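# Stamp orange and green boxes, then reset clipboard and stamps

## Task

The form on the clipboard already carries a blue print in its blue box; leave that box alone and do not stamp it again. Make one complete print with the orange stamp in the orange box and one with the green stamp in the green box, each box matching the stamp's cap colour; these self-inking stamps only print when pushed down firmly all the way. Afterwards the clipboard must lie flat and face up, entirely inside the edge, resting directly on the furniture surface where the green stamp was at the start. Each stamp must stand upright again directly on the furniture at its own starting spot, not on the clipboard. Any stamp ink on the form outside that stamp's box, or a print that is smeared or doubled more than a small shift or rotation, ruins that box and every other box the ink touches, while untouched boxes still count. Nothing else may be toppled.

## Robot and tools

Robots. Three identical i2rt Big YAM arms, arm1, arm2 and arm3. Each has six joints, a right hand (index, middle, ring fingers plus thumb, four hinges each, each hinge its own motor) and a wrist camera. Room cameras room_a and room_b are fixed. Calibrated feet (metres, scene frame, quaternion w,x,y,z; each foot faces its own +x): arm1 at (-0.163, 1.138, 0.793) q (0.985, 0.008, 0.003, 0.170); arm2 at (0.210, 0.006, 0.861) q (0.009, -0.002, -0.002, -1.000); arm3 at (-0.049, -1.155, 0.868) q (0.131, -0.001, -0.004, 0.991). Reach is about 1.06 m from the joint1 axis.

Frame. One scene frame for everything: origin on the floor, +z up, metres. Hand poses are 7 numbers [x, y, z, qw, qx, qy, qz]. The hand point's own axes: +z toward the fingertips, +x across the palm away from the thumb, +y out of the palm face (palm surface at y = -0.062). Straight fingertips end about 0.156 m beyond the hand point in z. A camera mast on the palm side (x 0.05 to 0.10, z -0.16 to -0.11) can strike objects. With joints 1, 5, 6 at zero and the hand level and forward, the palm points up, thumb right; joint6 alone cannot make the palm face straight down.

Tool move. Arguments: arm1, arm2, arm3 (one object per robot; omit a robot to give it nothing new) and cameras (list from arm1_cam_wrist, arm2_cam_wrist, arm3_cam_wrist, room_a, room_b, all; [] for none; default none after an action, all for an empty call). Inside a robot's object:
- joints: a dict of absolute targets by name. Arm joints in radians: joint1_rad -2.879..2.879 (base yaw, positive CCW from above), joint2_rad 0..3.141 (shoulder, positive lifts up then forward), joint3_rad 0..3.019 (elbow, positive opens), joint4_rad -1.692..1.57 (hand pitch, positive fingers up), joint5_rad -1.57..1.57 (sideways, positive to arm's right), joint6_rad -2.094..2.094 (roll, positive clockwise seen from behind). Hand keys hand_index_mcp ... hand_thumb_ipl take -1..1, a linear share between the hinge's two end stops, not radians; toward -1 curls fingers toward the palm. Straight values: mcp 0.75, abd 0.00, pip 0.58, dip 0.70; thumb cmc 0.71 (toward -1 brings the thumb in front of the palm), axl 0.68, mcp 0.23, ipl 0.17. Settings: hand_current_limit -1..1 maps to 0..550 mA per motor (floor 11 mA; starts at +0.4); hand_speed -0.96..1 gives (n+1)/2 of 8.5 rad/s set-point speed (starts at -0.6).
- target: an absolute hand pose (7 numbers above, scene frame). The hand travels a straight line from its current hand_target toward it. When target is present, joints may only contain hand keys.
- speed: top path speed in m/s, 0.002..0.5, default 0.25; rotation capped at double that in rad/s. Needs target.
- min_time_s: 0.1..8, slowest allowed duration of this robot's arm joint motions.
All motions of a call start together; all hand paths finish together, paced by the slowest, each within 0.5..10 s. The controller clamps each step to 100 mm and 20 degrees from the measured hand, so expect centimetre errors, lag and overshoot near full stretch. Paths ignore obstacles and other arms. Unknown keys make a call invalid; out-of-range values get it refused, and a refusal cancels the remaining move, wait and finished_scene calls of that reply.

Tool wait: seconds 0..10 plus optional cameras; commands nothing new. zoom_image: camera name and region [x0, y0, x1, y1] in pixels of that camera's newest image, at most 504 by 504. finished_scene: scene number; irreversible, the result must hold without robots.

Result lines. move line: per commanded robot, done or the worst status (e.g. time_out). as last shown: robots not named this call; their status reads not commanded. pictures: order of images. joint_status/hand_status: off_target (resting away, maybe still pushing), time_out (joints keep a nearby target and keep pushing; resend the reported position to relax), not_followed (target withheld by the self/arm collision check, may keep trying). joint command not followed / pose unreachable mark that withholding. on_its_own lists uncommanded behaviour; held at gives a target, not a reading. hand_state words per motor: moving, goal, blocked (pressing short of goal), overload (shut off). Currents in mA, positive pushes toward -1. Joint velocities in rad/s; within noise means stationary. Joint torques include gravity and wrap at ±28 N m for joints 3 and 4. hand_goal_* shows written goals.

Cautions. Arms do not stop on contact; they push hard and heat up. A motor at 495 mA or more for 5 s shuts down for 10 s, so grip with goals only slightly past the surface. MOTOR HOT warns of heat; at 100 °C the arm goes limp (OVER-TEMPERATURE FAULT) and keys report limit_stop_at_motor_heat; resend targets afterwards. Hand commands sent during an arm stop are lost. Never let two robots press on each other, including one hand closing on another's fingers; the anti-collision check may react late and lets hands and cameras meet. Avoid slams, drops, releasing moving items, and anything falling to the floor or leaving the work area. Objects may get brief random pushes.

Each tool is called after "Request:" in YAML: its name, and indented under it one key for each argument.

## Session

Request:
move:

Scene clock: 0.00 s.
Joint torques (N m): no reading
Motor temperatures (°C): arm1=[24 29 29 26 25 27] | arm2=[29 23 26 29 26 28] | arm3=[28 25 29 26 25 27]
Heat: arm1: hottest joint2_rad 29 °C; arm2: hottest joint1_rad 29 °C; arm3: hottest joint3_rad 29 °C.
Joint velocities: within noise
arm1.joint_positions: joint1_rad=+0.539 joint2_rad=+0.634 joint3_rad=+1.406 joint4_rad=-1.334 joint5_rad=-0.069 joint6_rad=+1.110 hand_index_mcp=+0.753 hand_index_abd=+0.000 hand_index_pip=+0.577 hand_index_dip=+0.696 hand_middle_mcp=+0.753 hand_middle_abd=+0.000 hand_middle_pip=+0.577 hand_middle_dip=+0.696 hand_ring_mcp=+0.753 hand_ring_abd=+0.000 hand_ring_pip=+0.577 hand_ring_dip=+0.696 hand_thumb_cmc=+0.714 hand_thumb_axl=+0.677 hand_thumb_mcp=+0.226 hand_thumb_ipl=+0.168 hand_current_limit=+0.400 hand_speed=-0.600
arm1.joint_status: not commanded
arm1.hand_state: goal,goal,goal,goal,goal,goal,goal,goal,goal,goal,goal,goal,goal,goal,goal,goal
arm1.index_mcp_current_ma: 0
arm1.index_abd_current_ma: 0
arm1.index_pip_current_ma: 0
arm1.index_dip_current_ma: 0
arm1.middle_mcp_current_ma: 0
arm1.middle_abd_current_ma: 0
arm1.middle_pip_current_ma: 0
arm1.middle_dip_current_ma: 0
arm1.ring_mcp_current_ma: 0
arm1.ring_abd_current_ma: 0
arm1.ring_pip_current_ma: 0
arm1.ring_dip_current_ma: 0
arm1.thumb_cmc_current_ma: 0
arm1.thumb_axl_current_ma: 0
arm1.thumb_mcp_current_ma: 0
arm1.thumb_ipl_current_ma: 0
arm1.hand_goal_index_mcp: 0.754
arm1.hand_goal_index_abd: 0.000
arm1.hand_goal_index_pip: 0.576
arm1.hand_goal_index_dip: 0.696
arm1.hand_goal_middle_mcp: 0.754
arm1.hand_goal_middle_abd: 0.000
arm1.hand_goal_middle_pip: 0.576
arm1.hand_goal_middle_dip: 0.696
arm1.hand_goal_ring_mcp: 0.754
arm1.hand_goal_ring_abd: 0.000
arm1.hand_goal_ring_pip: 0.576
arm1.hand_goal_ring_dip: 0.696
arm1.hand_goal_thumb_cmc: 0.714
arm1.hand_goal_thumb_axl: 0.678
arm1.hand_goal_thumb_mcp: 0.226
arm1.hand_goal_thumb_ipl: 0.168
arm1.hand: x=+0.0601 y=+1.2783 z=+1.3493 quat_wxyz=(-0.137, +0.676, +0.553, +0.467) (m; scene frame)
arm1.hand_target: x=+0.0586 y=+1.2762 z=+1.3602 quat_wxyz=(-0.139, +0.671, +0.550, +0.478) (m; scene frame)
arm1.hand_status: not commanded
arm2.joint_positions: joint1_rad=-0.013 joint2_rad=+0.607 joint3_rad=+1.437 joint4_rad=-1.397 joint5_rad=+0.094 joint6_rad=+1.118 hand_index_mcp=+0.753 hand_index_abd=+0.000 hand_index_pip=+0.577 hand_index_dip=+0.696 hand_middle_mcp=+0.753 hand_middle_abd=+0.000 hand_middle_pip=+0.577 hand_middle_dip=+0.696 hand_ring_mcp=+0.753 hand_ring_abd=+0.000 hand_ring_pip=+0.577 hand_ring_dip=+0.696 hand_thumb_cmc=+0.714 hand_thumb_axl=+0.677 hand_thumb_mcp=+0.226 hand_thumb_ipl=+0.168 hand_current_limit=+0.400 hand_speed=-0.600
arm2.joint_status: not commanded
arm2.hand_state: goal,goal,goal,goal,goal,goal,goal,goal,goal,goal,goal,goal,goal,goal,goal,goal
arm2.index_mcp_current_ma: 0
arm2.index_abd_current_ma: 0
arm2.index_pip_current_ma: 0
arm2.index_dip_current_ma: 0
arm2.middle_mcp_current_ma: 0
arm2.middle_abd_current_ma: 0
arm2.middle_pip_current_ma: 0
arm2.middle_dip_current_ma: 0
arm2.ring_mcp_current_ma: 0
arm2.ring_abd_current_ma: 0
arm2.ring_pip_current_ma: 0
arm2.ring_dip_current_ma: 0
arm2.thumb_cmc_current_ma: 0
arm2.thumb_axl_current_ma: 0
arm2.thumb_mcp_current_ma: 0
arm2.thumb_ipl_current_ma: 0
arm2.hand_goal_index_mcp: 0.754
arm2.hand_goal_index_abd: 0.000
arm2.hand_goal_index_pip: 0.576
arm2.hand_goal_index_dip: 0.696
arm2.hand_goal_middle_mcp: 0.754
arm2.hand_goal_middle_abd: 0.000
arm2.hand_goal_middle_pip: 0.576
arm2.hand_goal_middle_dip: 0.696
arm2.hand_goal_ring_mcp: 0.754
arm2.hand_goal_ring_abd: 0.000
arm2.hand_goal_ring_pip: 0.576
arm2.hand_goal_ring_dip: 0.696
arm2.hand_goal_thumb_cmc: 0.714
arm2.hand_goal_thumb_axl: 0.678
arm2.hand_goal_thumb_mcp: 0.226
arm2.hand_goal_thumb_ipl: 0.168
arm2.hand: x=-0.0058 y=+0.1098 z=+1.4308 quat_wxyz=(+0.461, +0.175, -0.858, -0.145) (m; scene frame)
arm2.hand_target: x=-0.0028 y=+0.1098 z=+1.4412 quat_wxyz=(+0.472, +0.174, -0.852, -0.148) (m; scene frame)
arm2.hand_status: not commanded
arm3.joint_positions: joint1_rad=-0.598 joint2_rad=+0.632 joint3_rad=+1.329 joint4_rad=-1.353 joint5_rad=+0.014 joint6_rad=+1.042 hand_index_mcp=+0.753 hand_index_abd=+0.000 hand_index_pip=+0.577 hand_index_dip=+0.696 hand_middle_mcp=+0.753 hand_middle_abd=+0.000 hand_middle_pip=+0.577 hand_middle_dip=+0.696 hand_ring_mcp=+0.753 hand_ring_abd=+0.000 hand_ring_pip=+0.577 hand_ring_dip=+0.696 hand_thumb_cmc=+0.714 hand_thumb_axl=+0.677 hand_thumb_mcp=+0.226 hand_thumb_ipl=+0.168 hand_current_limit=+0.400 hand_speed=-0.600
arm3.joint_status: not commanded
arm3.hand_state: goal,goal,goal,goal,goal,goal,goal,goal,goal,goal,goal,goal,goal,goal,goal,goal
arm3.index_mcp_current_ma: 0
arm3.index_abd_current_ma: 0
arm3.index_pip_current_ma: 0
arm3.index_dip_current_ma: 0
arm3.middle_mcp_current_ma: 0
arm3.middle_abd_current_ma: 0
arm3.middle_pip_current_ma: 0
arm3.middle_dip_current_ma: 0
arm3.ring_mcp_current_ma: 0
arm3.ring_abd_current_ma: 0
arm3.ring_pip_current_ma: 0
arm3.ring_dip_current_ma: 0
arm3.thumb_cmc_current_ma: 0
arm3.thumb_axl_current_ma: 0
arm3.thumb_mcp_current_ma: 0
arm3.thumb_ipl_current_ma: 0
arm3.hand_goal_index_mcp: 0.754
arm3.hand_goal_index_abd: 0.000
arm3.hand_goal_index_pip: 0.576
arm3.hand_goal_index_dip: 0.696
arm3.hand_goal_middle_mcp: 0.754
arm3.hand_goal_middle_abd: 0.000
arm3.hand_goal_middle_pip: 0.576
arm3.hand_goal_middle_dip: 0.696
arm3.hand_goal_ring_mcp: 0.754
arm3.hand_goal_ring_abd: 0.000
arm3.hand_goal_ring_pip: 0.576
arm3.hand_goal_ring_dip: 0.696
arm3.hand_goal_thumb_cmc: 0.714
arm3.hand_goal_thumb_axl: 0.678
arm3.hand_goal_thumb_mcp: 0.226
arm3.hand_goal_thumb_ipl: 0.168
arm3.hand: x=-0.1526 y=-0.9052 z=+1.3916 quat_wxyz=(-0.334, +0.150, +0.884, +0.291) (m; scene frame)
arm3.hand_target: x=-0.1512 y=-0.9070 z=+1.4015 quat_wxyz=(-0.341, +0.149, +0.879, +0.298) (m; scene frame)
arm3.hand_status: not commanded
pictures: arm1_cam_wrist, arm2_cam_wrist, arm3_cam_wrist, room_a, room_b
Images, in order (width x height): arm1_cam_wrist 672x504, arm2_cam_wrist 672x504, arm3_cam_wrist 672x504, room_a 672x504, room_b 672x504.

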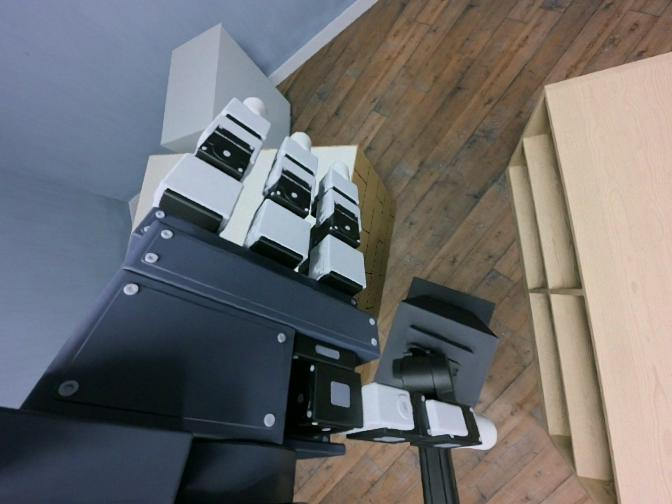

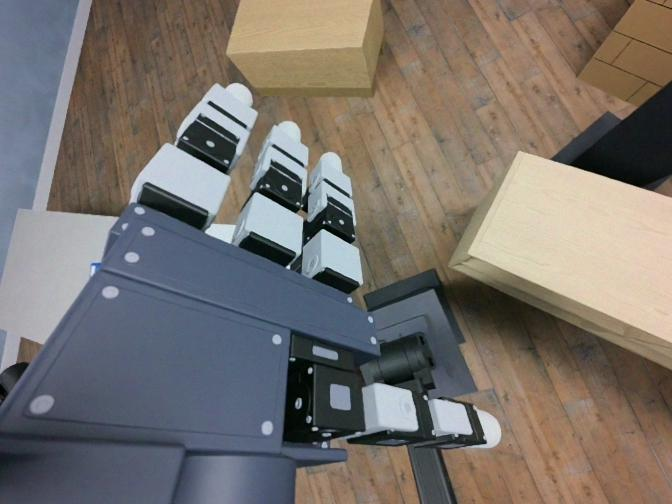

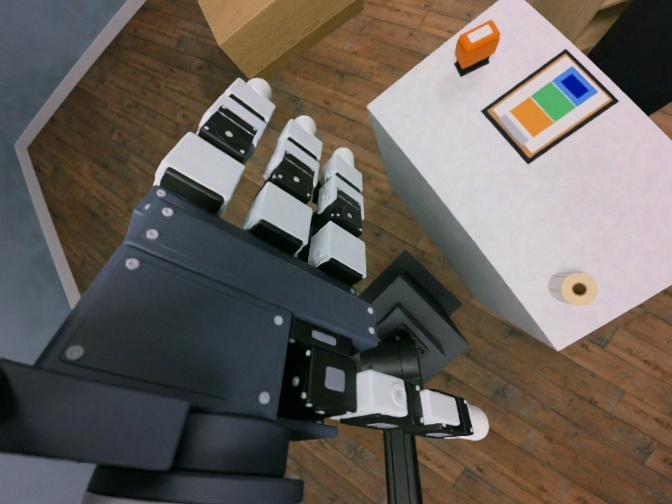

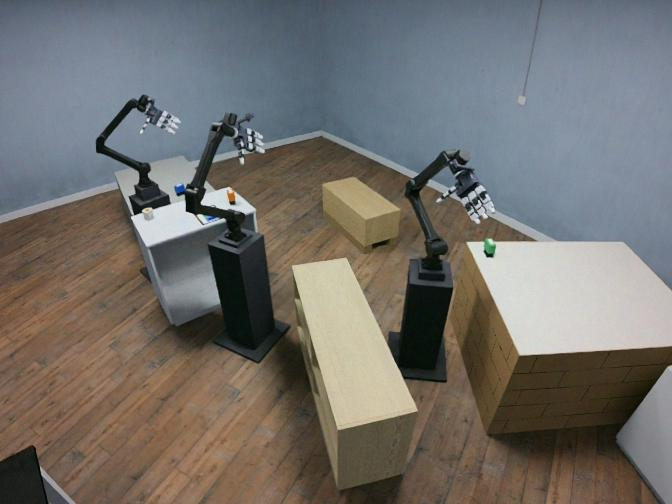

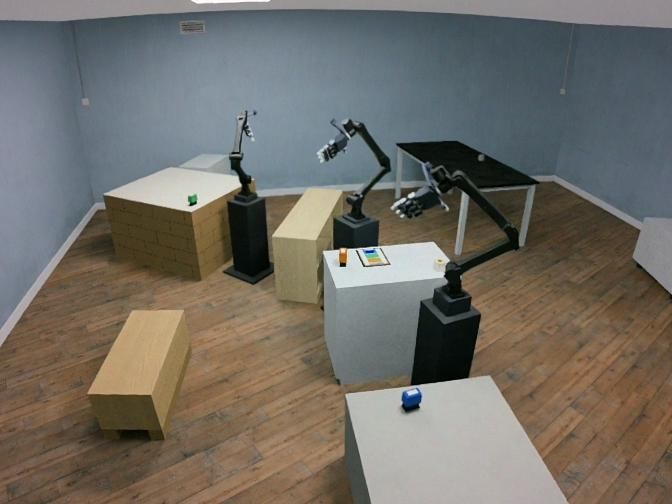

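Request:
zoom_image:
  camera: "room_b"
  region: [300, 180, 560, 375]

Request:
zoom_image:
  camera: "room_a"
  region: [80, 80, 340, 275]

Request:
zoom_image:
  camera: "room_b"
  region: [90, 90, 350, 285]

Request:
zoom_image:
  camera: "arm3_cam_wrist"
  region: [350, 0, 672, 240]

Scaled by 1.938 from the camera's 672x504 image, which has a finer 960x720 frame.

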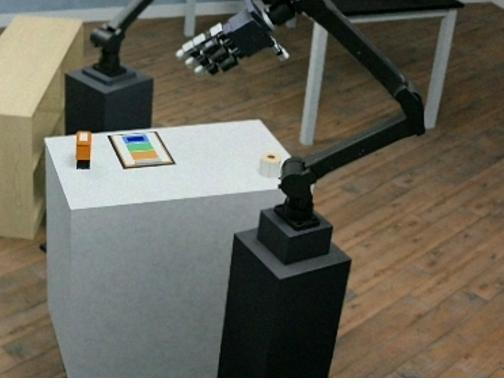

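Scaled by 1.938 from the camera's 672x504 image, which has a finer 960x720 frame.

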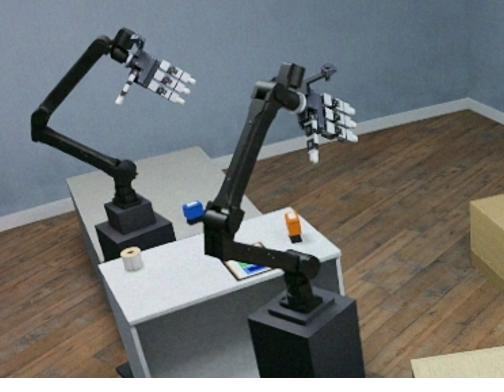

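Scaled by 1.938 from the camera's 672x504 image, which has a finer 960x720 frame.

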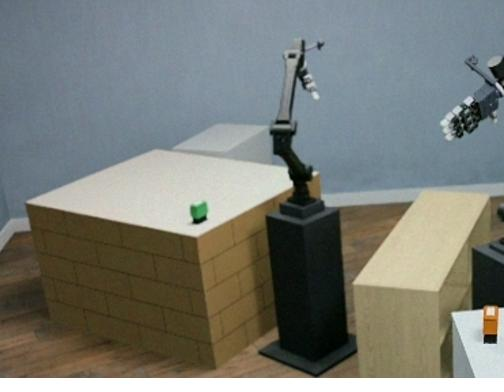

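Scaled by 1.565 from the camera's 672x504 image, which has a finer 960x720 frame.

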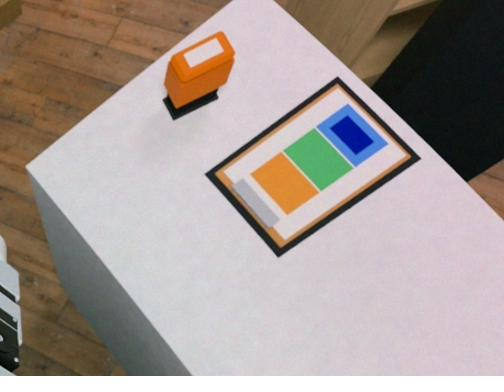

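Request:
zoom_image:
  camera: "arm3_cam_wrist"
  region: [150, 60, 402, 312]

Request:
zoom_image:
  camera: "arm3_cam_wrist"
  region: [270, 320, 502, 494]

Scaled by 2.000 from the camera's 672x504 image, which has a finer 960x720 frame.

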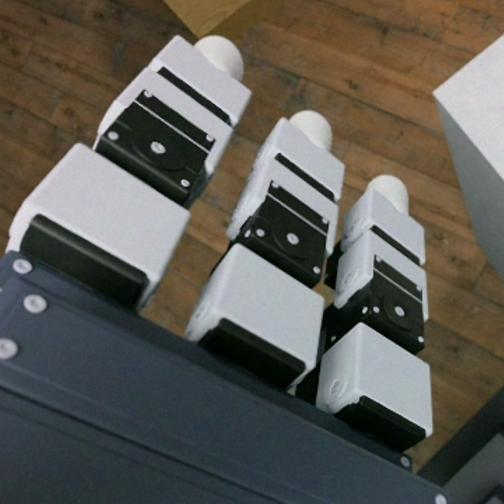

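Scaled by 2.172 from the camera's 672x504 image, which has a finer 960x720 frame.

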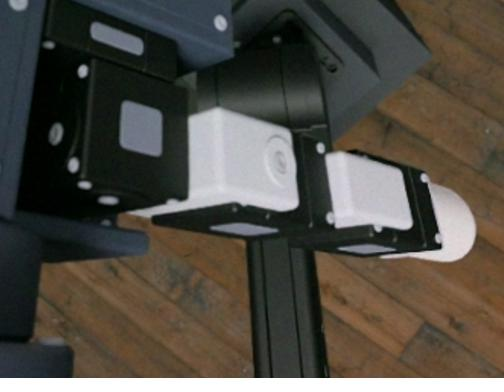

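Request:
move:
  arm2: {"joints": {"joint1_rad": 1.8}, "min_time_s": 3}
  cameras: ["arm2_cam_wrist", "room_b", "room_a"]

Scene clock: 12.63 s.
Joint torques (N m): arm1=[-1.44 1.85 9.88 2.48 0.02 -0.14] | arm2=[0.91 1.67 8.49 1.84 0.15 -0.03] | arm3=[0.38 -0.26 11.79 1.99 0.06 -0.07]
Motor temperatures (°C): arm1=[24 29 30 26 25 27] | arm2=[29 23 26 29 25 28] | arm3=[27 25 30 26 25 26]
Heat: arm1: hottest joint3_rad 30 °C; arm2: hottest joint1_rad 29 °C; arm3: hottest joint3_rad 30 °C.
move: arm2 done
Joint velocities: within noise
arm1, arm3: as last shown
arm1.joint_positions: joint1_rad=+0.539 joint2_rad=+0.634 joint3_rad=+1.406 joint4_rad=-1.334 joint5_rad=-0.069 joint6_rad=+1.110 hand_index_mcp=+0.754 hand_index_abd=+0.000 hand_index_pip=+0.577 hand_index_dip=+0.696 hand_middle_mcp=+0.754 hand_middle_abd=+0.000 hand_middle_pip=+0.577 hand_middle_dip=+0.696 hand_ring_mcp=+0.754 hand_ring_abd=+0.000 hand_ring_pip=+0.577 hand_ring_dip=+0.696 hand_thumb_cmc=+0.714 hand_thumb_axl=+0.677 hand_thumb_mcp=+0.226 hand_thumb_ipl=+0.168 hand_current_limit=+0.400 hand_speed=-0.600
arm2.joint_positions: joint1_rad=+1.789 joint2_rad=+0.607 joint3_rad=+1.437 joint4_rad=-1.397 joint5_rad=+0.094 joint6_rad=+1.118 hand_index_mcp=+0.755 hand_index_abd=+0.000 hand_index_pip=+0.577 hand_index_dip=+0.696 hand_middle_mcp=+0.756 hand_middle_abd=+0.000 hand_middle_pip=+0.577 hand_middle_dip=+0.696 hand_ring_mcp=+0.756 hand_ring_abd=+0.000 hand_ring_pip=+0.577 hand_ring_dip=+0.696 hand_thumb_cmc=+0.715 hand_thumb_axl=+0.677 hand_thumb_mcp=+0.226 hand_thumb_ipl=+0.168 hand_current_limit=+0.400 hand_speed=-0.600
arm2.joint_status: all done
arm2.hand_state: goal,goal,goal,goal,goal,goal,goal,goal,goal,goal,goal,goal,goal,goal,goal,goal
arm2.index_mcp_current_ma: 5
arm2.index_abd_current_ma: 1
arm2.index_pip_current_ma: 2
arm2.index_dip_current_ma: 0
arm2.middle_mcp_current_ma: 6
arm2.middle_abd_current_ma: 1
arm2.middle_pip_current_ma: 2
arm2.middle_dip_current_ma: 0
arm2.ring_mcp_current_ma: 7
arm2.ring_abd_current_ma: 1
arm2.ring_pip_current_ma: 2
arm2.ring_dip_current_ma: 0
arm2.thumb_cmc_current_ma: 3
arm2.thumb_axl_current_ma: -3
arm2.thumb_mcp_current_ma: -1
arm2.thumb_ipl_current_ma: -1
arm2.hand_goal_index_mcp: 0.754
arm2.hand_goal_index_abd: 0.000
arm2.hand_goal_index_pip: 0.576
arm2.hand_goal_index_dip: 0.696
arm2.hand_goal_middle_mcp: 0.754
arm2.hand_goal_middle_abd: 0.000
arm2.hand_goal_middle_pip: 0.576
arm2.hand_goal_middle_dip: 0.696
arm2.hand_goal_ring_mcp: 0.754
arm2.hand_goal_ring_abd: 0.000
arm2.hand_goal_ring_pip: 0.576
arm2.hand_goal_ring_dip: 0.696
arm2.hand_goal_thumb_cmc: 0.714
arm2.hand_goal_thumb_axl: 0.678
arm2.hand_goal_thumb_mcp: 0.226
arm2.hand_goal_thumb_ipl: 0.168
arm2.hand: x=+0.1637 y=-0.2277 z=+1.4316 quat_wxyz=(+0.403, +0.782, -0.392, +0.268) (m; scene frame)
arm2.hand_target: x=+0.1655 y=-0.2253 z=+1.4420 quat_wxyz=(+0.409, +0.779, -0.386, +0.277) (m; scene frame)
arm2.hand_status: not commanded
arm3.joint_positions: joint1_rad=-0.598 joint2_rad=+0.632 joint3_rad=+1.329 joint4_rad=-1.353 joint5_rad=+0.014 joint6_rad=+1.042 hand_index_mcp=+0.755 hand_index_abd=+0.000 hand_index_pip=+0.577 hand_index_dip=+0.696 hand_middle_mcp=+0.755 hand_middle_abd=+0.000 hand_middle_pip=+0.577 hand_middle_dip=+0.696 hand_ring_mcp=+0.755 hand_ring_abd=+0.000 hand_ring_pip=+0.577 hand_ring_dip=+0.696 hand_thumb_cmc=+0.715 hand_thumb_axl=+0.677 hand_thumb_mcp=+0.226 hand_thumb_ipl=+0.168 hand_current_limit=+0.400 hand_speed=-0.600
arm3.index_mcp_current_ma: 1
arm3.index_pip_current_ma: 1
arm3.middle_mcp_current_ma: 1
arm3.middle_pip_current_ma: 1
arm3.ring_mcp_current_ma: 1
arm3.ring_pip_current_ma: 1
arm3.thumb_cmc_current_ma: 1
arm3.thumb_axl_current_ma: -1
arm3.thumb_mcp_current_ma: -1
arm3.thumb_ipl_current_ma: -1
pictures: arm2_cam_wrist, room_a, room_b
Images, in order (width x height): arm2_cam_wrist 672x504, room_a 672x504, room_b 672x504.

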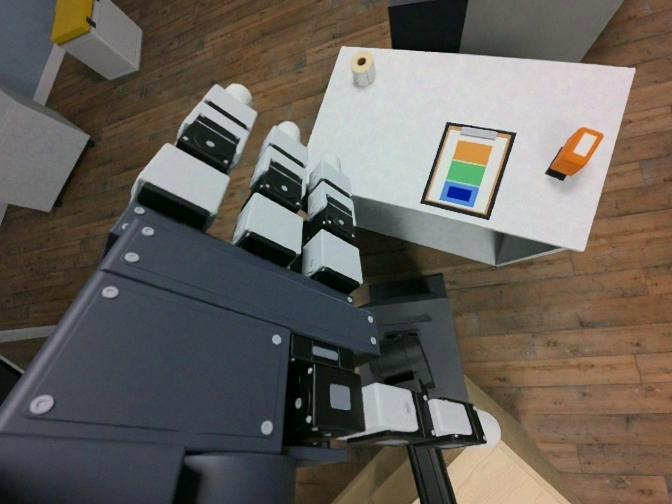

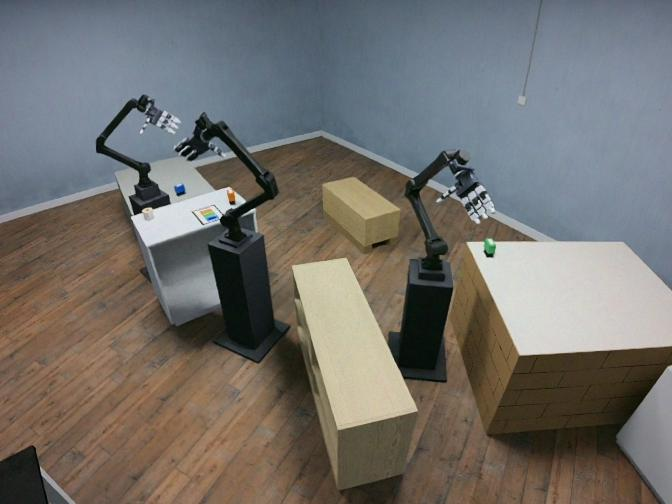

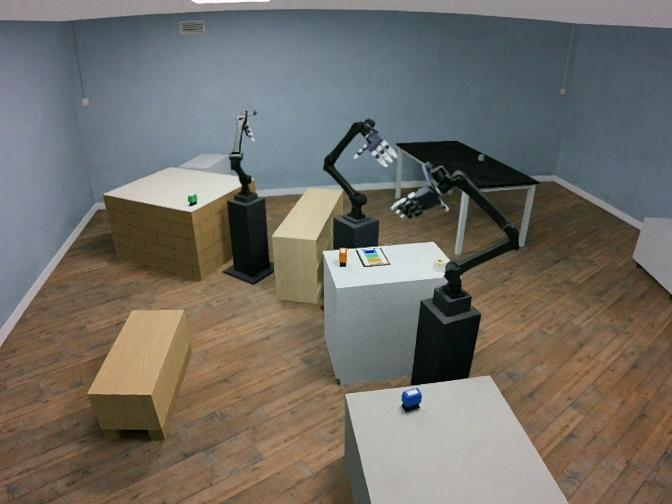

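Request:
zoom_image:
  camera: "arm2_cam_wrist"
  region: [400, 100, 640, 280]

Request:
zoom_image:
  camera: "arm2_cam_wrist"
  region: [290, 30, 650, 300]

Scaled by 2.100 from the camera's 672x504 image, which has a finer 960x720 frame.

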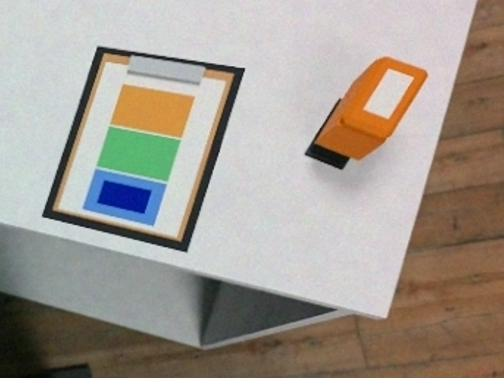

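Scaled by 1.400 from the camera's 672x504 image, which has a finer 960x720 frame.

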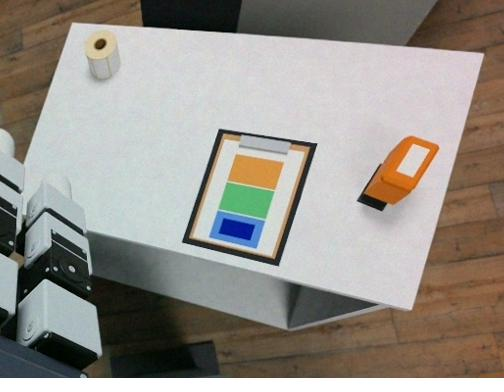

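Request:
zoom_image:
  camera: "arm2_cam_wrist"
  region: [160, 60, 412, 312]

Request:
zoom_image:
  camera: "arm2_cam_wrist"
  region: [270, 320, 522, 494]

Scaled by 2.000 from the camera's 672x504 image, which has a finer 960x720 frame.

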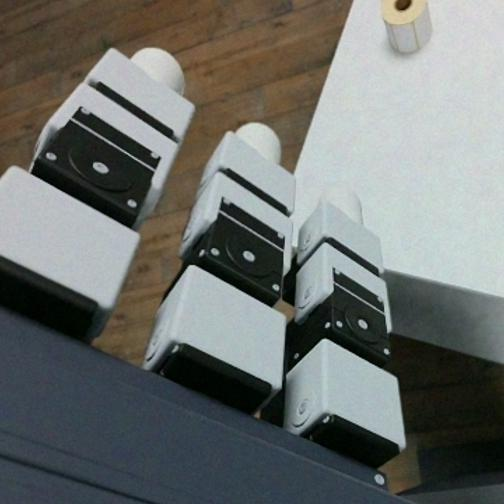

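Scaled by 2.000 from the camera's 672x504 image, which has a finer 960x720 frame.

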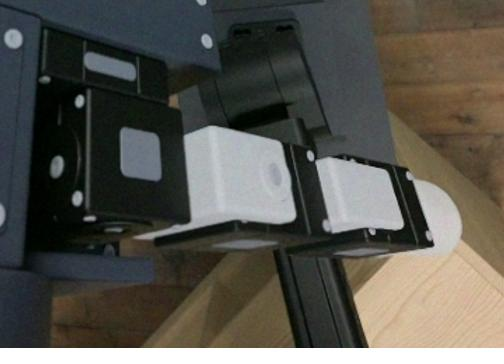

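Request:
move:
  arm2: {"joints": {"joint1_rad": 1.3}, "min_time_s": 1.5}
  cameras: ["arm2_cam_wrist"]

Request:
zoom_image:
  camera: "arm2_cam_wrist"
  region: [330, 0, 672, 260]

Request:
move:
  arm2: {"joints": {"joint1_rad": 2.3}, "min_time_s": 2.5}
  cameras: ["arm2_cam_wrist"]

Request:
zoom_image:
  camera: "arm2_cam_wrist"
  region: [330, 100, 672, 360]

Scene clock: 16.10 s.
Joint torques (N m): arm1=[-1.49 1.9 9.88 2.48 0.02 -0.14] | arm2=[-1.03 1.67 8.47 1.83 0.17 -0.03] | arm3=[0.38 -0.26 11.81 1.99 0.06 -0.06]
Motor temperatures (°C): arm1=[24 29 31 26 25 27] | arm2=[29 23 26 29 25 28] | arm3=[27 25 31 26 25 26]
Heat: arm1: hottest joint3_rad 31 °C; arm2: hottest joint1_rad 29 °C; arm3: hottest joint3_rad 31 °C.
move: arm2 done
Joint velocities: within noise
arm1, arm3: as last shown
arm2.joint_positions: joint1_rad=+1.313 joint2_rad=+0.607 joint3_rad=+1.437 joint4_rad=-1.397 joint5_rad=+0.094 joint6_rad=+1.118 hand_index_mcp=+0.756 hand_index_abd=+0.000 hand_index_pip=+0.577 hand_index_dip=+0.696 hand_middle_mcp=+0.756 hand_middle_abd=+0.000 hand_middle_pip=+0.577 hand_middle_dip=+0.696 hand_ring_mcp=+0.756 hand_ring_abd=+0.000 hand_ring_pip=+0.577 hand_ring_dip=+0.696 hand_thumb_cmc=+0.715 hand_thumb_axl=+0.677 hand_thumb_mcp=+0.226 hand_thumb_ipl=+0.168 hand_current_limit=+0.400 hand_speed=-0.600
arm2.joint_status: all done
arm2.hand_state: goal,goal,goal,goal,goal,goal,goal,goal,goal,goal,goal,goal,goal,goal,goal,goal
arm2.index_mcp_current_ma: 6
arm2.index_abd_current_ma: 1
arm2.index_pip_current_ma: 2
arm2.index_dip_current_ma: 0
arm2.middle_mcp_current_ma: 6
arm2.middle_abd_current_ma: 1
arm2.middle_pip_current_ma: 2
arm2.middle_dip_current_ma: 0
arm2.ring_mcp_current_ma: 7
arm2.ring_abd_current_ma: 1
arm2.ring_pip_current_ma: 2
arm2.ring_dip_current_ma: 0
arm2.thumb_cmc_current_ma: 3
arm2.thumb_axl_current_ma: -3
arm2.thumb_mcp_current_ma: -1
arm2.thumb_ipl_current_ma: -1
arm2.hand_goal_index_mcp: 0.754
arm2.hand_goal_index_abd: 0.000
arm2.hand_goal_index_pip: 0.576
arm2.hand_goal_index_dip: 0.696
arm2.hand_goal_middle_mcp: 0.754
arm2.hand_goal_middle_abd: 0.000
arm2.hand_goal_middle_pip: 0.576
arm2.hand_goal_middle_dip: 0.696
arm2.hand_goal_ring_mcp: 0.754
arm2.hand_goal_ring_abd: 0.000
arm2.hand_goal_ring_pip: 0.576
arm2.hand_goal_ring_dip: 0.696
arm2.hand_goal_thumb_cmc: 0.714
arm2.hand_goal_thumb_axl: 0.678
arm2.hand_goal_thumb_mcp: 0.226
arm2.hand_goal_thumb_ipl: 0.168
arm2.hand: x=+0.0610 y=-0.1791 z=+1.4318 quat_wxyz=(+0.455, +0.667, -0.566, +0.167) (m; scene frame)
arm2.hand_target: x=+0.0594 y=-0.1742 z=+1.4422 quat_wxyz=(+0.466, +0.658, -0.567, +0.169) (m; scene frame)
arm2.hand_status: not commanded
pictures: arm2_cam_wrist
Images, in order (width x height): arm2_cam_wrist 672x504.

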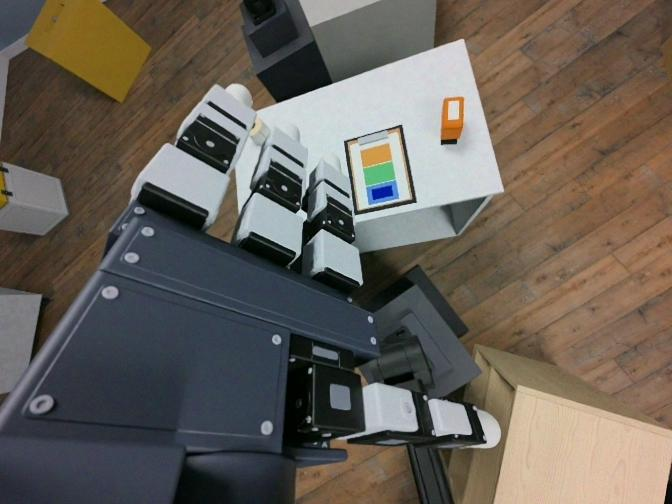

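Scaled by 1.474 from the camera's 672x504 image, which has a finer 960x720 frame.

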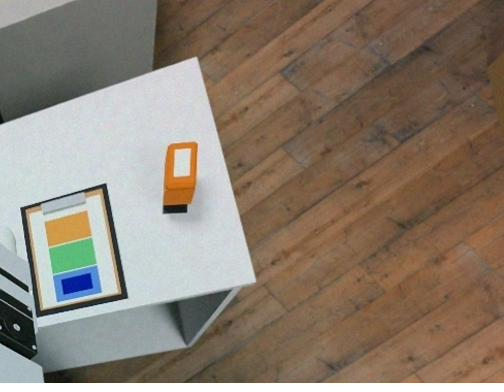

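Scene clock: 18.93 s.
Joint torques (N m): arm1=[-1.55 1.85 9.88 2.45 0.02 -0.13] | arm2=[0.97 1.61 8.51 1.84 0.13 -0.03] | arm3=[0.44 -0.21 11.79 2 0.06 -0.06]
Motor temperatures (°C): arm1=[24 29 31 26 25 27] | arm2=[29 23 26 29 25 28] | arm3=[27 25 31 26 25 26]
Heat: arm1: hottest joint3_rad 31 °C; arm2: hottest joint1_rad 29 °C; arm3: hottest joint3_rad 31 °C.
move: arm2 done
Joint velocities: within noise
arm1, arm3: as last shown
arm2.joint_positions: joint1_rad=+2.288 joint2_rad=+0.607 joint3_rad=+1.437 joint4_rad=-1.397 joint5_rad=+0.095 joint6_rad=+1.118 hand_index_mcp=+0.756 hand_index_abd=+0.001 hand_index_pip=+0.577 hand_index_dip=+0.696 hand_middle_mcp=+0.756 hand_middle_abd=+0.001 hand_middle_pip=+0.577 hand_middle_dip=+0.696 hand_ring_mcp=+0.756 hand_ring_abd=+0.001 hand_ring_pip=+0.577 hand_ring_dip=+0.696 hand_thumb_cmc=+0.715 hand_thumb_axl=+0.677 hand_thumb_mcp=+0.226 hand_thumb_ipl=+0.168 hand_current_limit=+0.400 hand_speed=-0.600
arm2.joint_status: all done
arm2.hand_state: goal,goal,goal,goal,goal,goal,goal,goal,goal,goal,goal,goal,goal,goal,goal,goal
arm2.index_mcp_current_ma: 6
arm2.index_abd_current_ma: 1
arm2.index_pip_current_ma: 2
arm2.index_dip_current_ma: 0
arm2.middle_mcp_current_ma: 6
arm2.middle_abd_current_ma: 1
arm2.middle_pip_current_ma: 2
arm2.middle_dip_current_ma: 0
arm2.ring_mcp_current_ma: 7
arm2.ring_abd_current_ma: 1
arm2.ring_pip_current_ma: 2
arm2.ring_dip_current_ma: 0
arm2.thumb_cmc_current_ma: 3
arm2.thumb_axl_current_ma: -3
arm2.thumb_mcp_current_ma: -1
arm2.thumb_ipl_current_ma: -1
arm2.hand_goal_index_mcp: 0.754
arm2.hand_goal_index_abd: 0.000
arm2.hand_goal_index_pip: 0.576
arm2.hand_goal_index_dip: 0.696
arm2.hand_goal_middle_mcp: 0.754
arm2.hand_goal_middle_abd: 0.000
arm2.hand_goal_middle_pip: 0.576
arm2.hand_goal_middle_dip: 0.696
arm2.hand_goal_ring_mcp: 0.754
arm2.hand_goal_ring_abd: 0.000
arm2.hand_goal_ring_pip: 0.576
arm2.hand_goal_ring_dip: 0.696
arm2.hand_goal_thumb_cmc: 0.714
arm2.hand_goal_thumb_axl: 0.678
arm2.hand_goal_thumb_mcp: 0.226
arm2.hand_goal_thumb_ipl: 0.168
arm2.hand: x=+0.2823 y=-0.2224 z=+1.4312 quat_wxyz=(+0.324, +0.856, -0.187, +0.358) (m; scene frame)
arm2.hand_target: x=+0.2832 y=-0.2193 z=+1.4416 quat_wxyz=(+0.328, +0.851, -0.181, +0.369) (m; scene frame)
arm2.hand_status: not commanded
pictures: arm2_cam_wrist
Images, in order (width x height): arm2_cam_wrist 672x504.

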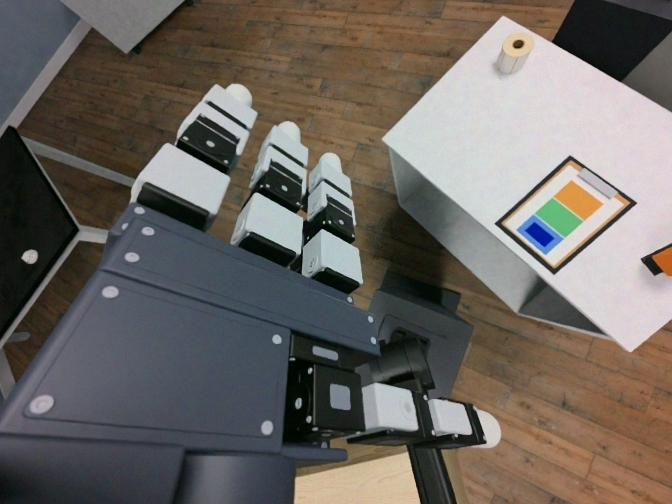

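Scaled by 1.474 from the camera's 672x504 image, which has a finer 960x720 frame.

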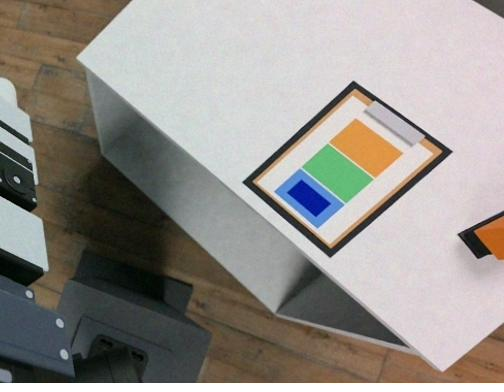

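Request:
move:
  arm2: {"target": [0.1637, -0.2277, 1.23, 0.403, 0.782, -0.392, 0.268], "speed": 0.25}
  cameras: ["arm2_cam_wrist"]

Request:
zoom_image:
  camera: "arm2_cam_wrist"
  region: [330, 0, 672, 260]

Scene clock: 24.43 s.
Joint torques (N m): arm1=[-1.49 1.85 9.85 2.47 0.02 -0.14] | arm2=[-1.03 1.79 8.79 2.41 0.08 -0.17] | arm3=[0.44 -0.21 11.78 1.99 0.06 -0.06]
Motor temperatures (°C): arm1=[24 29 31 26 25 27] | arm2=[29 23 27 29 25 28] | arm3=[27 25 32 26 25 26]
Heat: arm1: hottest joint3_rad 31 °C; arm2: hottest joint1_rad 29 °C; arm3: hottest joint3_rad 32 °C.
move: arm2 done
Joint velocities: within noise
arm1, arm3: as last shown
arm2.joint_positions: joint1_rad=+1.820 joint2_rad=+0.271 joint3_rad=+0.773 joint4_rad=-1.104 joint5_rad=+0.113 joint6_rad=+1.139 hand_index_mcp=+0.756 hand_index_abd=+0.001 hand_index_pip=+0.577 hand_index_dip=+0.696 hand_middle_mcp=+0.756 hand_middle_abd=+0.001 hand_middle_pip=+0.577 hand_middle_dip=+0.696 hand_ring_mcp=+0.756 hand_ring_abd=+0.001 hand_ring_pip=+0.577 hand_ring_dip=+0.696 hand_thumb_cmc=+0.715 hand_thumb_axl=+0.677 hand_thumb_mcp=+0.225 hand_thumb_ipl=+0.168 hand_current_limit=+0.400 hand_speed=-0.600
arm2.joint_status: not commanded
arm2.hand_state: goal,goal,goal,goal,goal,goal,goal,goal,goal,goal,goal,goal,goal,goal,goal,goal
arm2.index_mcp_current_ma: 7
arm2.index_abd_current_ma: 2
arm2.index_pip_current_ma: 2
arm2.index_dip_current_ma: 0
arm2.middle_mcp_current_ma: 7
arm2.middle_abd_current_ma: 2
arm2.middle_pip_current_ma: 2
arm2.middle_dip_current_ma: 0
arm2.ring_mcp_current_ma: 8
arm2.ring_abd_current_ma: 2
arm2.ring_pip_current_ma: 2
arm2.ring_dip_current_ma: 0
arm2.thumb_cmc_current_ma: 4
arm2.thumb_axl_current_ma: -3
arm2.thumb_mcp_current_ma: -3
arm2.thumb_ipl_current_ma: -1
arm2.hand_goal_index_mcp: 0.754
arm2.hand_goal_index_abd: 0.000
arm2.hand_goal_index_pip: 0.576
arm2.hand_goal_index_dip: 0.696
arm2.hand_goal_middle_mcp: 0.754
arm2.hand_goal_middle_abd: 0.000
arm2.hand_goal_middle_pip: 0.576
arm2.hand_goal_middle_dip: 0.696
arm2.hand_goal_ring_mcp: 0.754
arm2.hand_goal_ring_abd: 0.000
arm2.hand_goal_ring_pip: 0.576
arm2.hand_goal_ring_dip: 0.696
arm2.hand_goal_thumb_cmc: 0.714
arm2.hand_goal_thumb_axl: 0.678
arm2.hand_goal_thumb_mcp: 0.226
arm2.hand_goal_thumb_ipl: 0.168
arm2.hand: x=+0.1657 y=-0.2270 z=+1.2213 quat_wxyz=(+0.390, +0.789, -0.396, +0.262) (m; scene frame)
arm2.hand_target: x=+0.1637 y=-0.2274 z=+1.2301 quat_wxyz=(+0.403, +0.782, -0.392, +0.268) (m; scene frame)
arm2.hand_status: done (0.009 m and 1.9 deg from the pose sent, 0.234 m and 28.5 deg at the start)
pictures: arm2_cam_wrist
Images, in order (width x height): arm2_cam_wrist 672x504.

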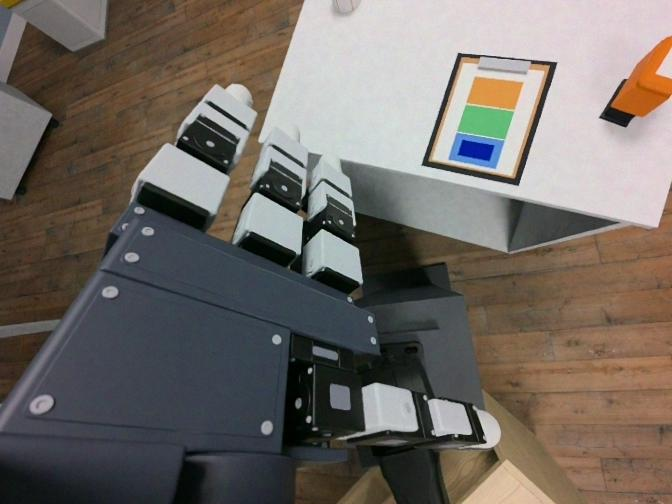

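Scaled by 1.474 from the camera's 672x504 image, which has a finer 960x720 frame.

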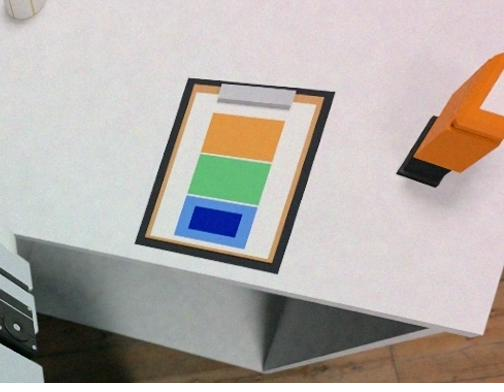

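Request:
move:
  arm3: {"target": [-0.19, -0.60, 1.15, 0.6623, -0.2477, -0.6624, -0.2477], "speed": 0.25, "joints": {"hand_thumb_cmc": -0.571}}
  cameras: ["arm3_cam_wrist", "room_b", "room_a"]

Scene clock: 32.20 s.
Joint torques (N m): arm1=[-1.55 1.79 9.87 2.48 0.02 -0.14] | arm2=[-1.03 1.79 8.77 2.41 0.08 -0.16] | arm3=[-0.15 -12.28 10.8 2.93 -0.05 -0.02]
Motor temperatures (°C): arm1=[24 29 32 26 25 27] | arm2=[29 23 27 29 25 27] | arm3=[27 25 32 26 25 26]
Heat: arm1: hottest joint3_rad 32 °C; arm2: hottest joint1_rad 29 °C; arm3: hottest joint3_rad 32 °C.
move: arm3 done
Joint velocities: within noise
arm1, arm2: as last shown
arm2.hand: x=+0.1657 y=-0.2270 z=+1.2214 quat_wxyz=(+0.390, +0.789, -0.395, +0.262) (m; scene frame)
arm3.joint_positions: joint1_rad=-1.130 joint2_rad=+1.318 joint3_rad=+0.731 joint4_rad=+0.560 joint5_rad=-0.683 joint6_rad=+1.566 hand_index_mcp=+0.756 hand_index_abd=+0.003 hand_index_pip=+0.577 hand_index_dip=+0.696 hand_middle_mcp=+0.756 hand_middle_abd=+0.003 hand_middle_pip=+0.577 hand_middle_dip=+0.696 hand_ring_mcp=+0.756 hand_ring_abd=+0.003 hand_ring_pip=+0.577 hand_ring_dip=+0.696 hand_thumb_cmc=-0.551 hand_thumb_axl=+0.677 hand_thumb_mcp=+0.225 hand_thumb_ipl=+0.168 hand_current_limit=+0.400 hand_speed=-0.600
arm3.joint_status: all done
arm3.hand_state: goal,goal,goal,goal,goal,goal,goal,goal,goal,goal,goal,goal,goal,goal,goal,goal
arm3.index_mcp_current_ma: 3
arm3.index_abd_current_ma: 5
arm3.index_pip_current_ma: 1
arm3.index_dip_current_ma: 0
arm3.middle_mcp_current_ma: 4
arm3.middle_abd_current_ma: 5
arm3.middle_pip_current_ma: 1
arm3.middle_dip_current_ma: 0
arm3.ring_mcp_current_ma: 4
arm3.ring_abd_current_ma: 6
arm3.ring_pip_current_ma: 1
arm3.ring_dip_current_ma: 0
arm3.thumb_cmc_current_ma: 53
arm3.thumb_axl_current_ma: -1
arm3.thumb_mcp_current_ma: -2
arm3.thumb_ipl_current_ma: -1
arm3.hand_goal_index_mcp: 0.754
arm3.hand_goal_index_abd: 0.000
arm3.hand_goal_index_pip: 0.576
arm3.hand_goal_index_dip: 0.696
arm3.hand_goal_middle_mcp: 0.754
arm3.hand_goal_middle_abd: 0.000
arm3.hand_goal_middle_pip: 0.576
arm3.hand_goal_middle_dip: 0.696
arm3.hand_goal_ring_mcp: 0.754
arm3.hand_goal_ring_abd: 0.000
arm3.hand_goal_ring_pip: 0.576
arm3.hand_goal_ring_dip: 0.696
arm3.hand_goal_thumb_cmc: -0.570
arm3.hand_goal_thumb_axl: 0.678
arm3.hand_goal_thumb_mcp: 0.226
arm3.hand_goal_thumb_ipl: 0.168
arm3.hand: x=-0.1930 y=-0.6008 z=+1.1442 quat_wxyz=(-0.657, +0.250, +0.669, +0.242) (m; scene frame)
arm3.hand_target: x=-0.1899 y=-0.6000 z=+1.1499 quat_wxyz=(-0.662, +0.248, +0.663, +0.248) (m; scene frame)
arm3.hand_status: done (0.007 m and 1.2 deg from the pose sent, 0.391 m and 47.4 deg at the start)
pictures: arm3_cam_wrist, room_a, room_b
Images, in order (width x height): arm3_cam_wrist 672x504, room_a 672x504, room_b 672x504.

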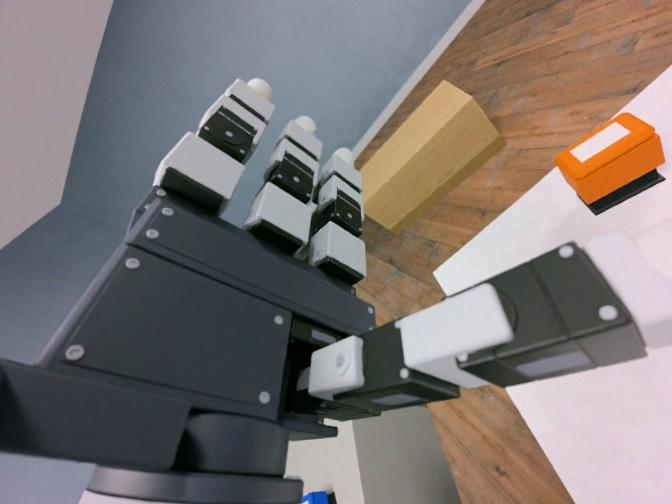

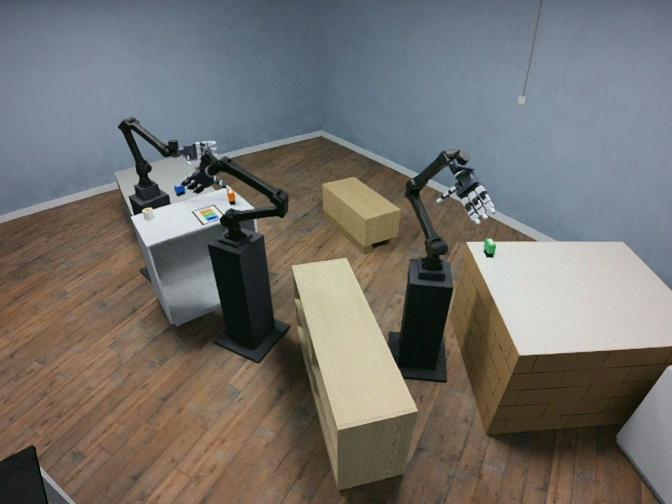

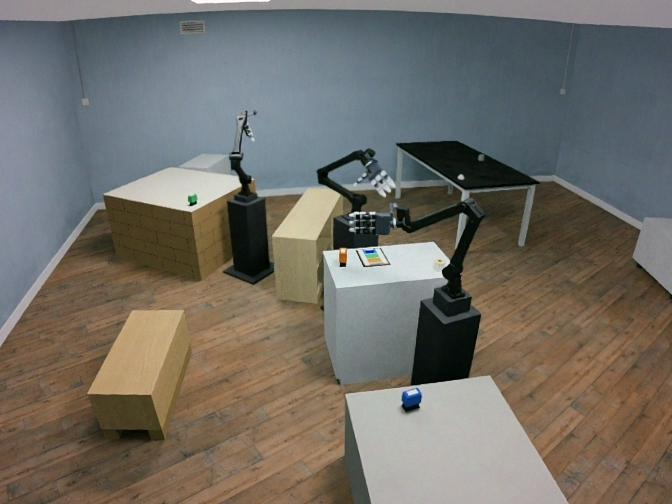

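Request:
zoom_image:
  camera: "arm3_cam_wrist"
  region: [500, 80, 672, 240]

Request:
zoom_image:
  camera: "room_b"
  region: [310, 190, 460, 300]

Scaled by 2.930 from the camera's 672x504 image, which has a finer 960x720 frame.

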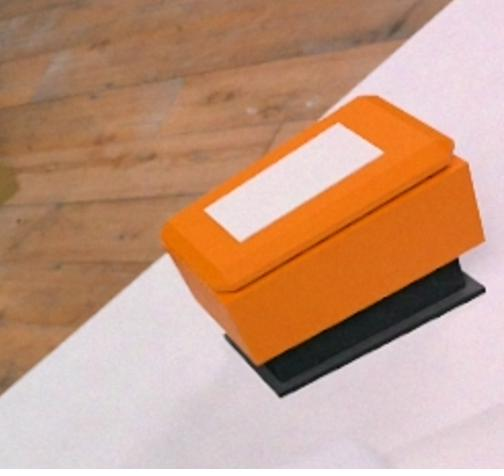

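Scaled by 3.360 from the camera's 672x504 image, which has a finer 960x720 frame.

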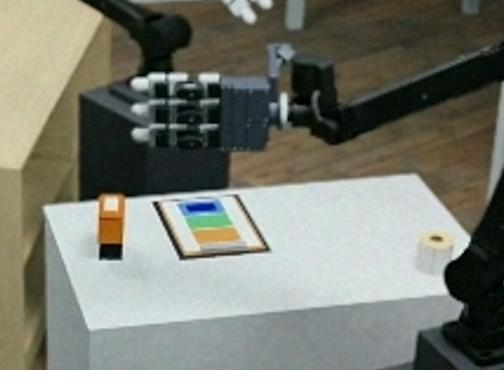

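Request:
move:
  arm3: {"target": [-0.225, -0.466, 0.96, 0.6645, -0.2419, -0.6644, -0.2419], "speed": 0.2}
  cameras: ["arm3_cam_wrist"]

Request:
zoom_image:
  camera: "arm3_cam_wrist"
  region: [330, 40, 672, 300]

Scene clock: 37.03 s.
Joint torques (N m): arm1=[-1.49 1.79 9.88 2.48 0.02 -0.14] | arm2=[-1.03 1.85 8.77 2.43 0.08 -0.17] | arm3=[0.97 -19.72 10.13 2.89 -0.06 -0.03]
Motor temperatures (°C): arm1=[24 29 32 26 25 27] | arm2=[29 23 27 29 25 27] | arm3=[27 25 32 26 25 26]
Heat: arm1: hottest joint3_rad 32 °C; arm2: hottest joint1_rad 29 °C; arm3: hottest joint3_rad 32 °C.
move: arm3 off_target
Joint velocities: within noise
arm1, arm2: as last shown
arm3.joint_positions: joint1_rad=-1.127 joint2_rad=+2.025 joint3_rad=+0.969 joint4_rad=+1.005 joint5_rad=-0.683 joint6_rad=+1.567 hand_index_mcp=+0.755 hand_index_abd=+0.003 hand_index_pip=+0.577 hand_index_dip=+0.696 hand_middle_mcp=+0.756 hand_middle_abd=+0.003 hand_middle_pip=+0.577 hand_middle_dip=+0.696 hand_ring_mcp=+0.756 hand_ring_abd=+0.003 hand_ring_pip=+0.577 hand_ring_dip=+0.696 hand_thumb_cmc=-0.552 hand_thumb_axl=+0.677 hand_thumb_mcp=+0.225 hand_thumb_ipl=+0.168 hand_current_limit=+0.400 hand_speed=-0.600
arm3.joint_status: not commanded
arm3.hand_state: goal,goal,goal,goal,goal,goal,goal,goal,goal,goal,goal,goal,goal,goal,goal,goal
arm3.index_mcp_current_ma: 3
arm3.index_abd_current_ma: 5
arm3.index_pip_current_ma: 1
arm3.index_dip_current_ma: 0
arm3.middle_mcp_current_ma: 3
arm3.middle_abd_current_ma: 5
arm3.middle_pip_current_ma: 1
arm3.middle_dip_current_ma: 0
arm3.ring_mcp_current_ma: 3
arm3.ring_abd_current_ma: 6
arm3.ring_pip_current_ma: 1
arm3.ring_dip_current_ma: 0
arm3.thumb_cmc_current_ma: 50
arm3.thumb_axl_current_ma: -1
arm3.thumb_mcp_current_ma: -2
arm3.thumb_ipl_current_ma: -1
arm3.hand_goal_index_mcp: 0.754
arm3.hand_goal_index_abd: 0.000
arm3.hand_goal_index_pip: 0.576
arm3.hand_goal_index_dip: 0.696
arm3.hand_goal_middle_mcp: 0.754
arm3.hand_goal_middle_abd: 0.000
arm3.hand_goal_middle_pip: 0.576
arm3.hand_goal_middle_dip: 0.696
arm3.hand_goal_ring_mcp: 0.754
arm3.hand_goal_ring_abd: 0.000
arm3.hand_goal_ring_pip: 0.576
arm3.hand_goal_ring_dip: 0.696
arm3.hand_goal_thumb_cmc: -0.570
arm3.hand_goal_thumb_axl: 0.678
arm3.hand_goal_thumb_mcp: 0.226
arm3.hand_goal_thumb_ipl: 0.168
arm3.hand: x=-0.2165 y=-0.4764 z=+0.9449 quat_wxyz=(-0.653, +0.256, +0.673, +0.234) (m; scene frame)
arm3.hand_target: x=-0.2248 y=-0.4668 z=+0.9601 quat_wxyz=(-0.664, +0.242, +0.664, +0.242) (m; scene frame)
arm3.hand_status: off_target (0.020 m and 2.5 deg from the pose sent, 0.231 m and 1.3 deg at the start)
pictures: arm3_cam_wrist
Images, in order (width x height): arm3_cam_wrist 672x504.

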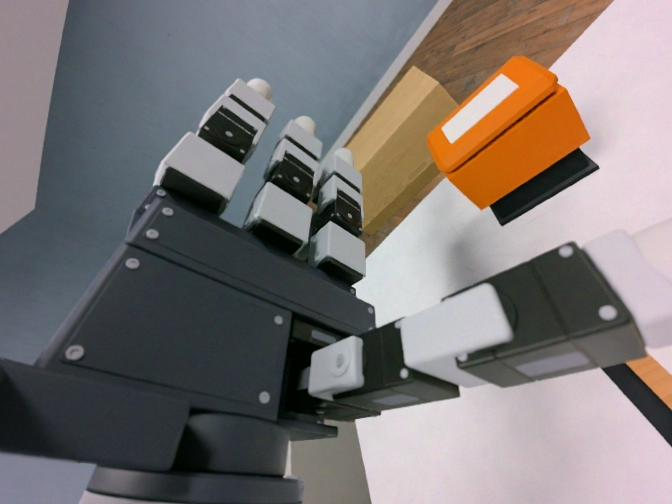

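Scaled by 1.474 from the camera's 672x504 image, which has a finer 960x720 frame.

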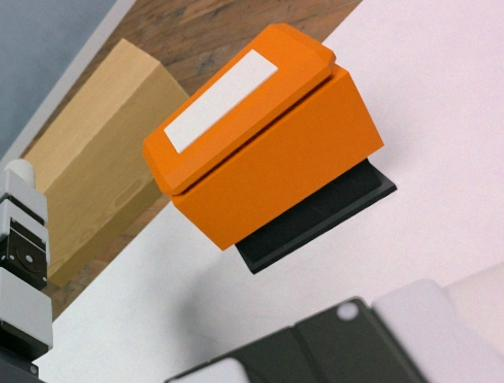

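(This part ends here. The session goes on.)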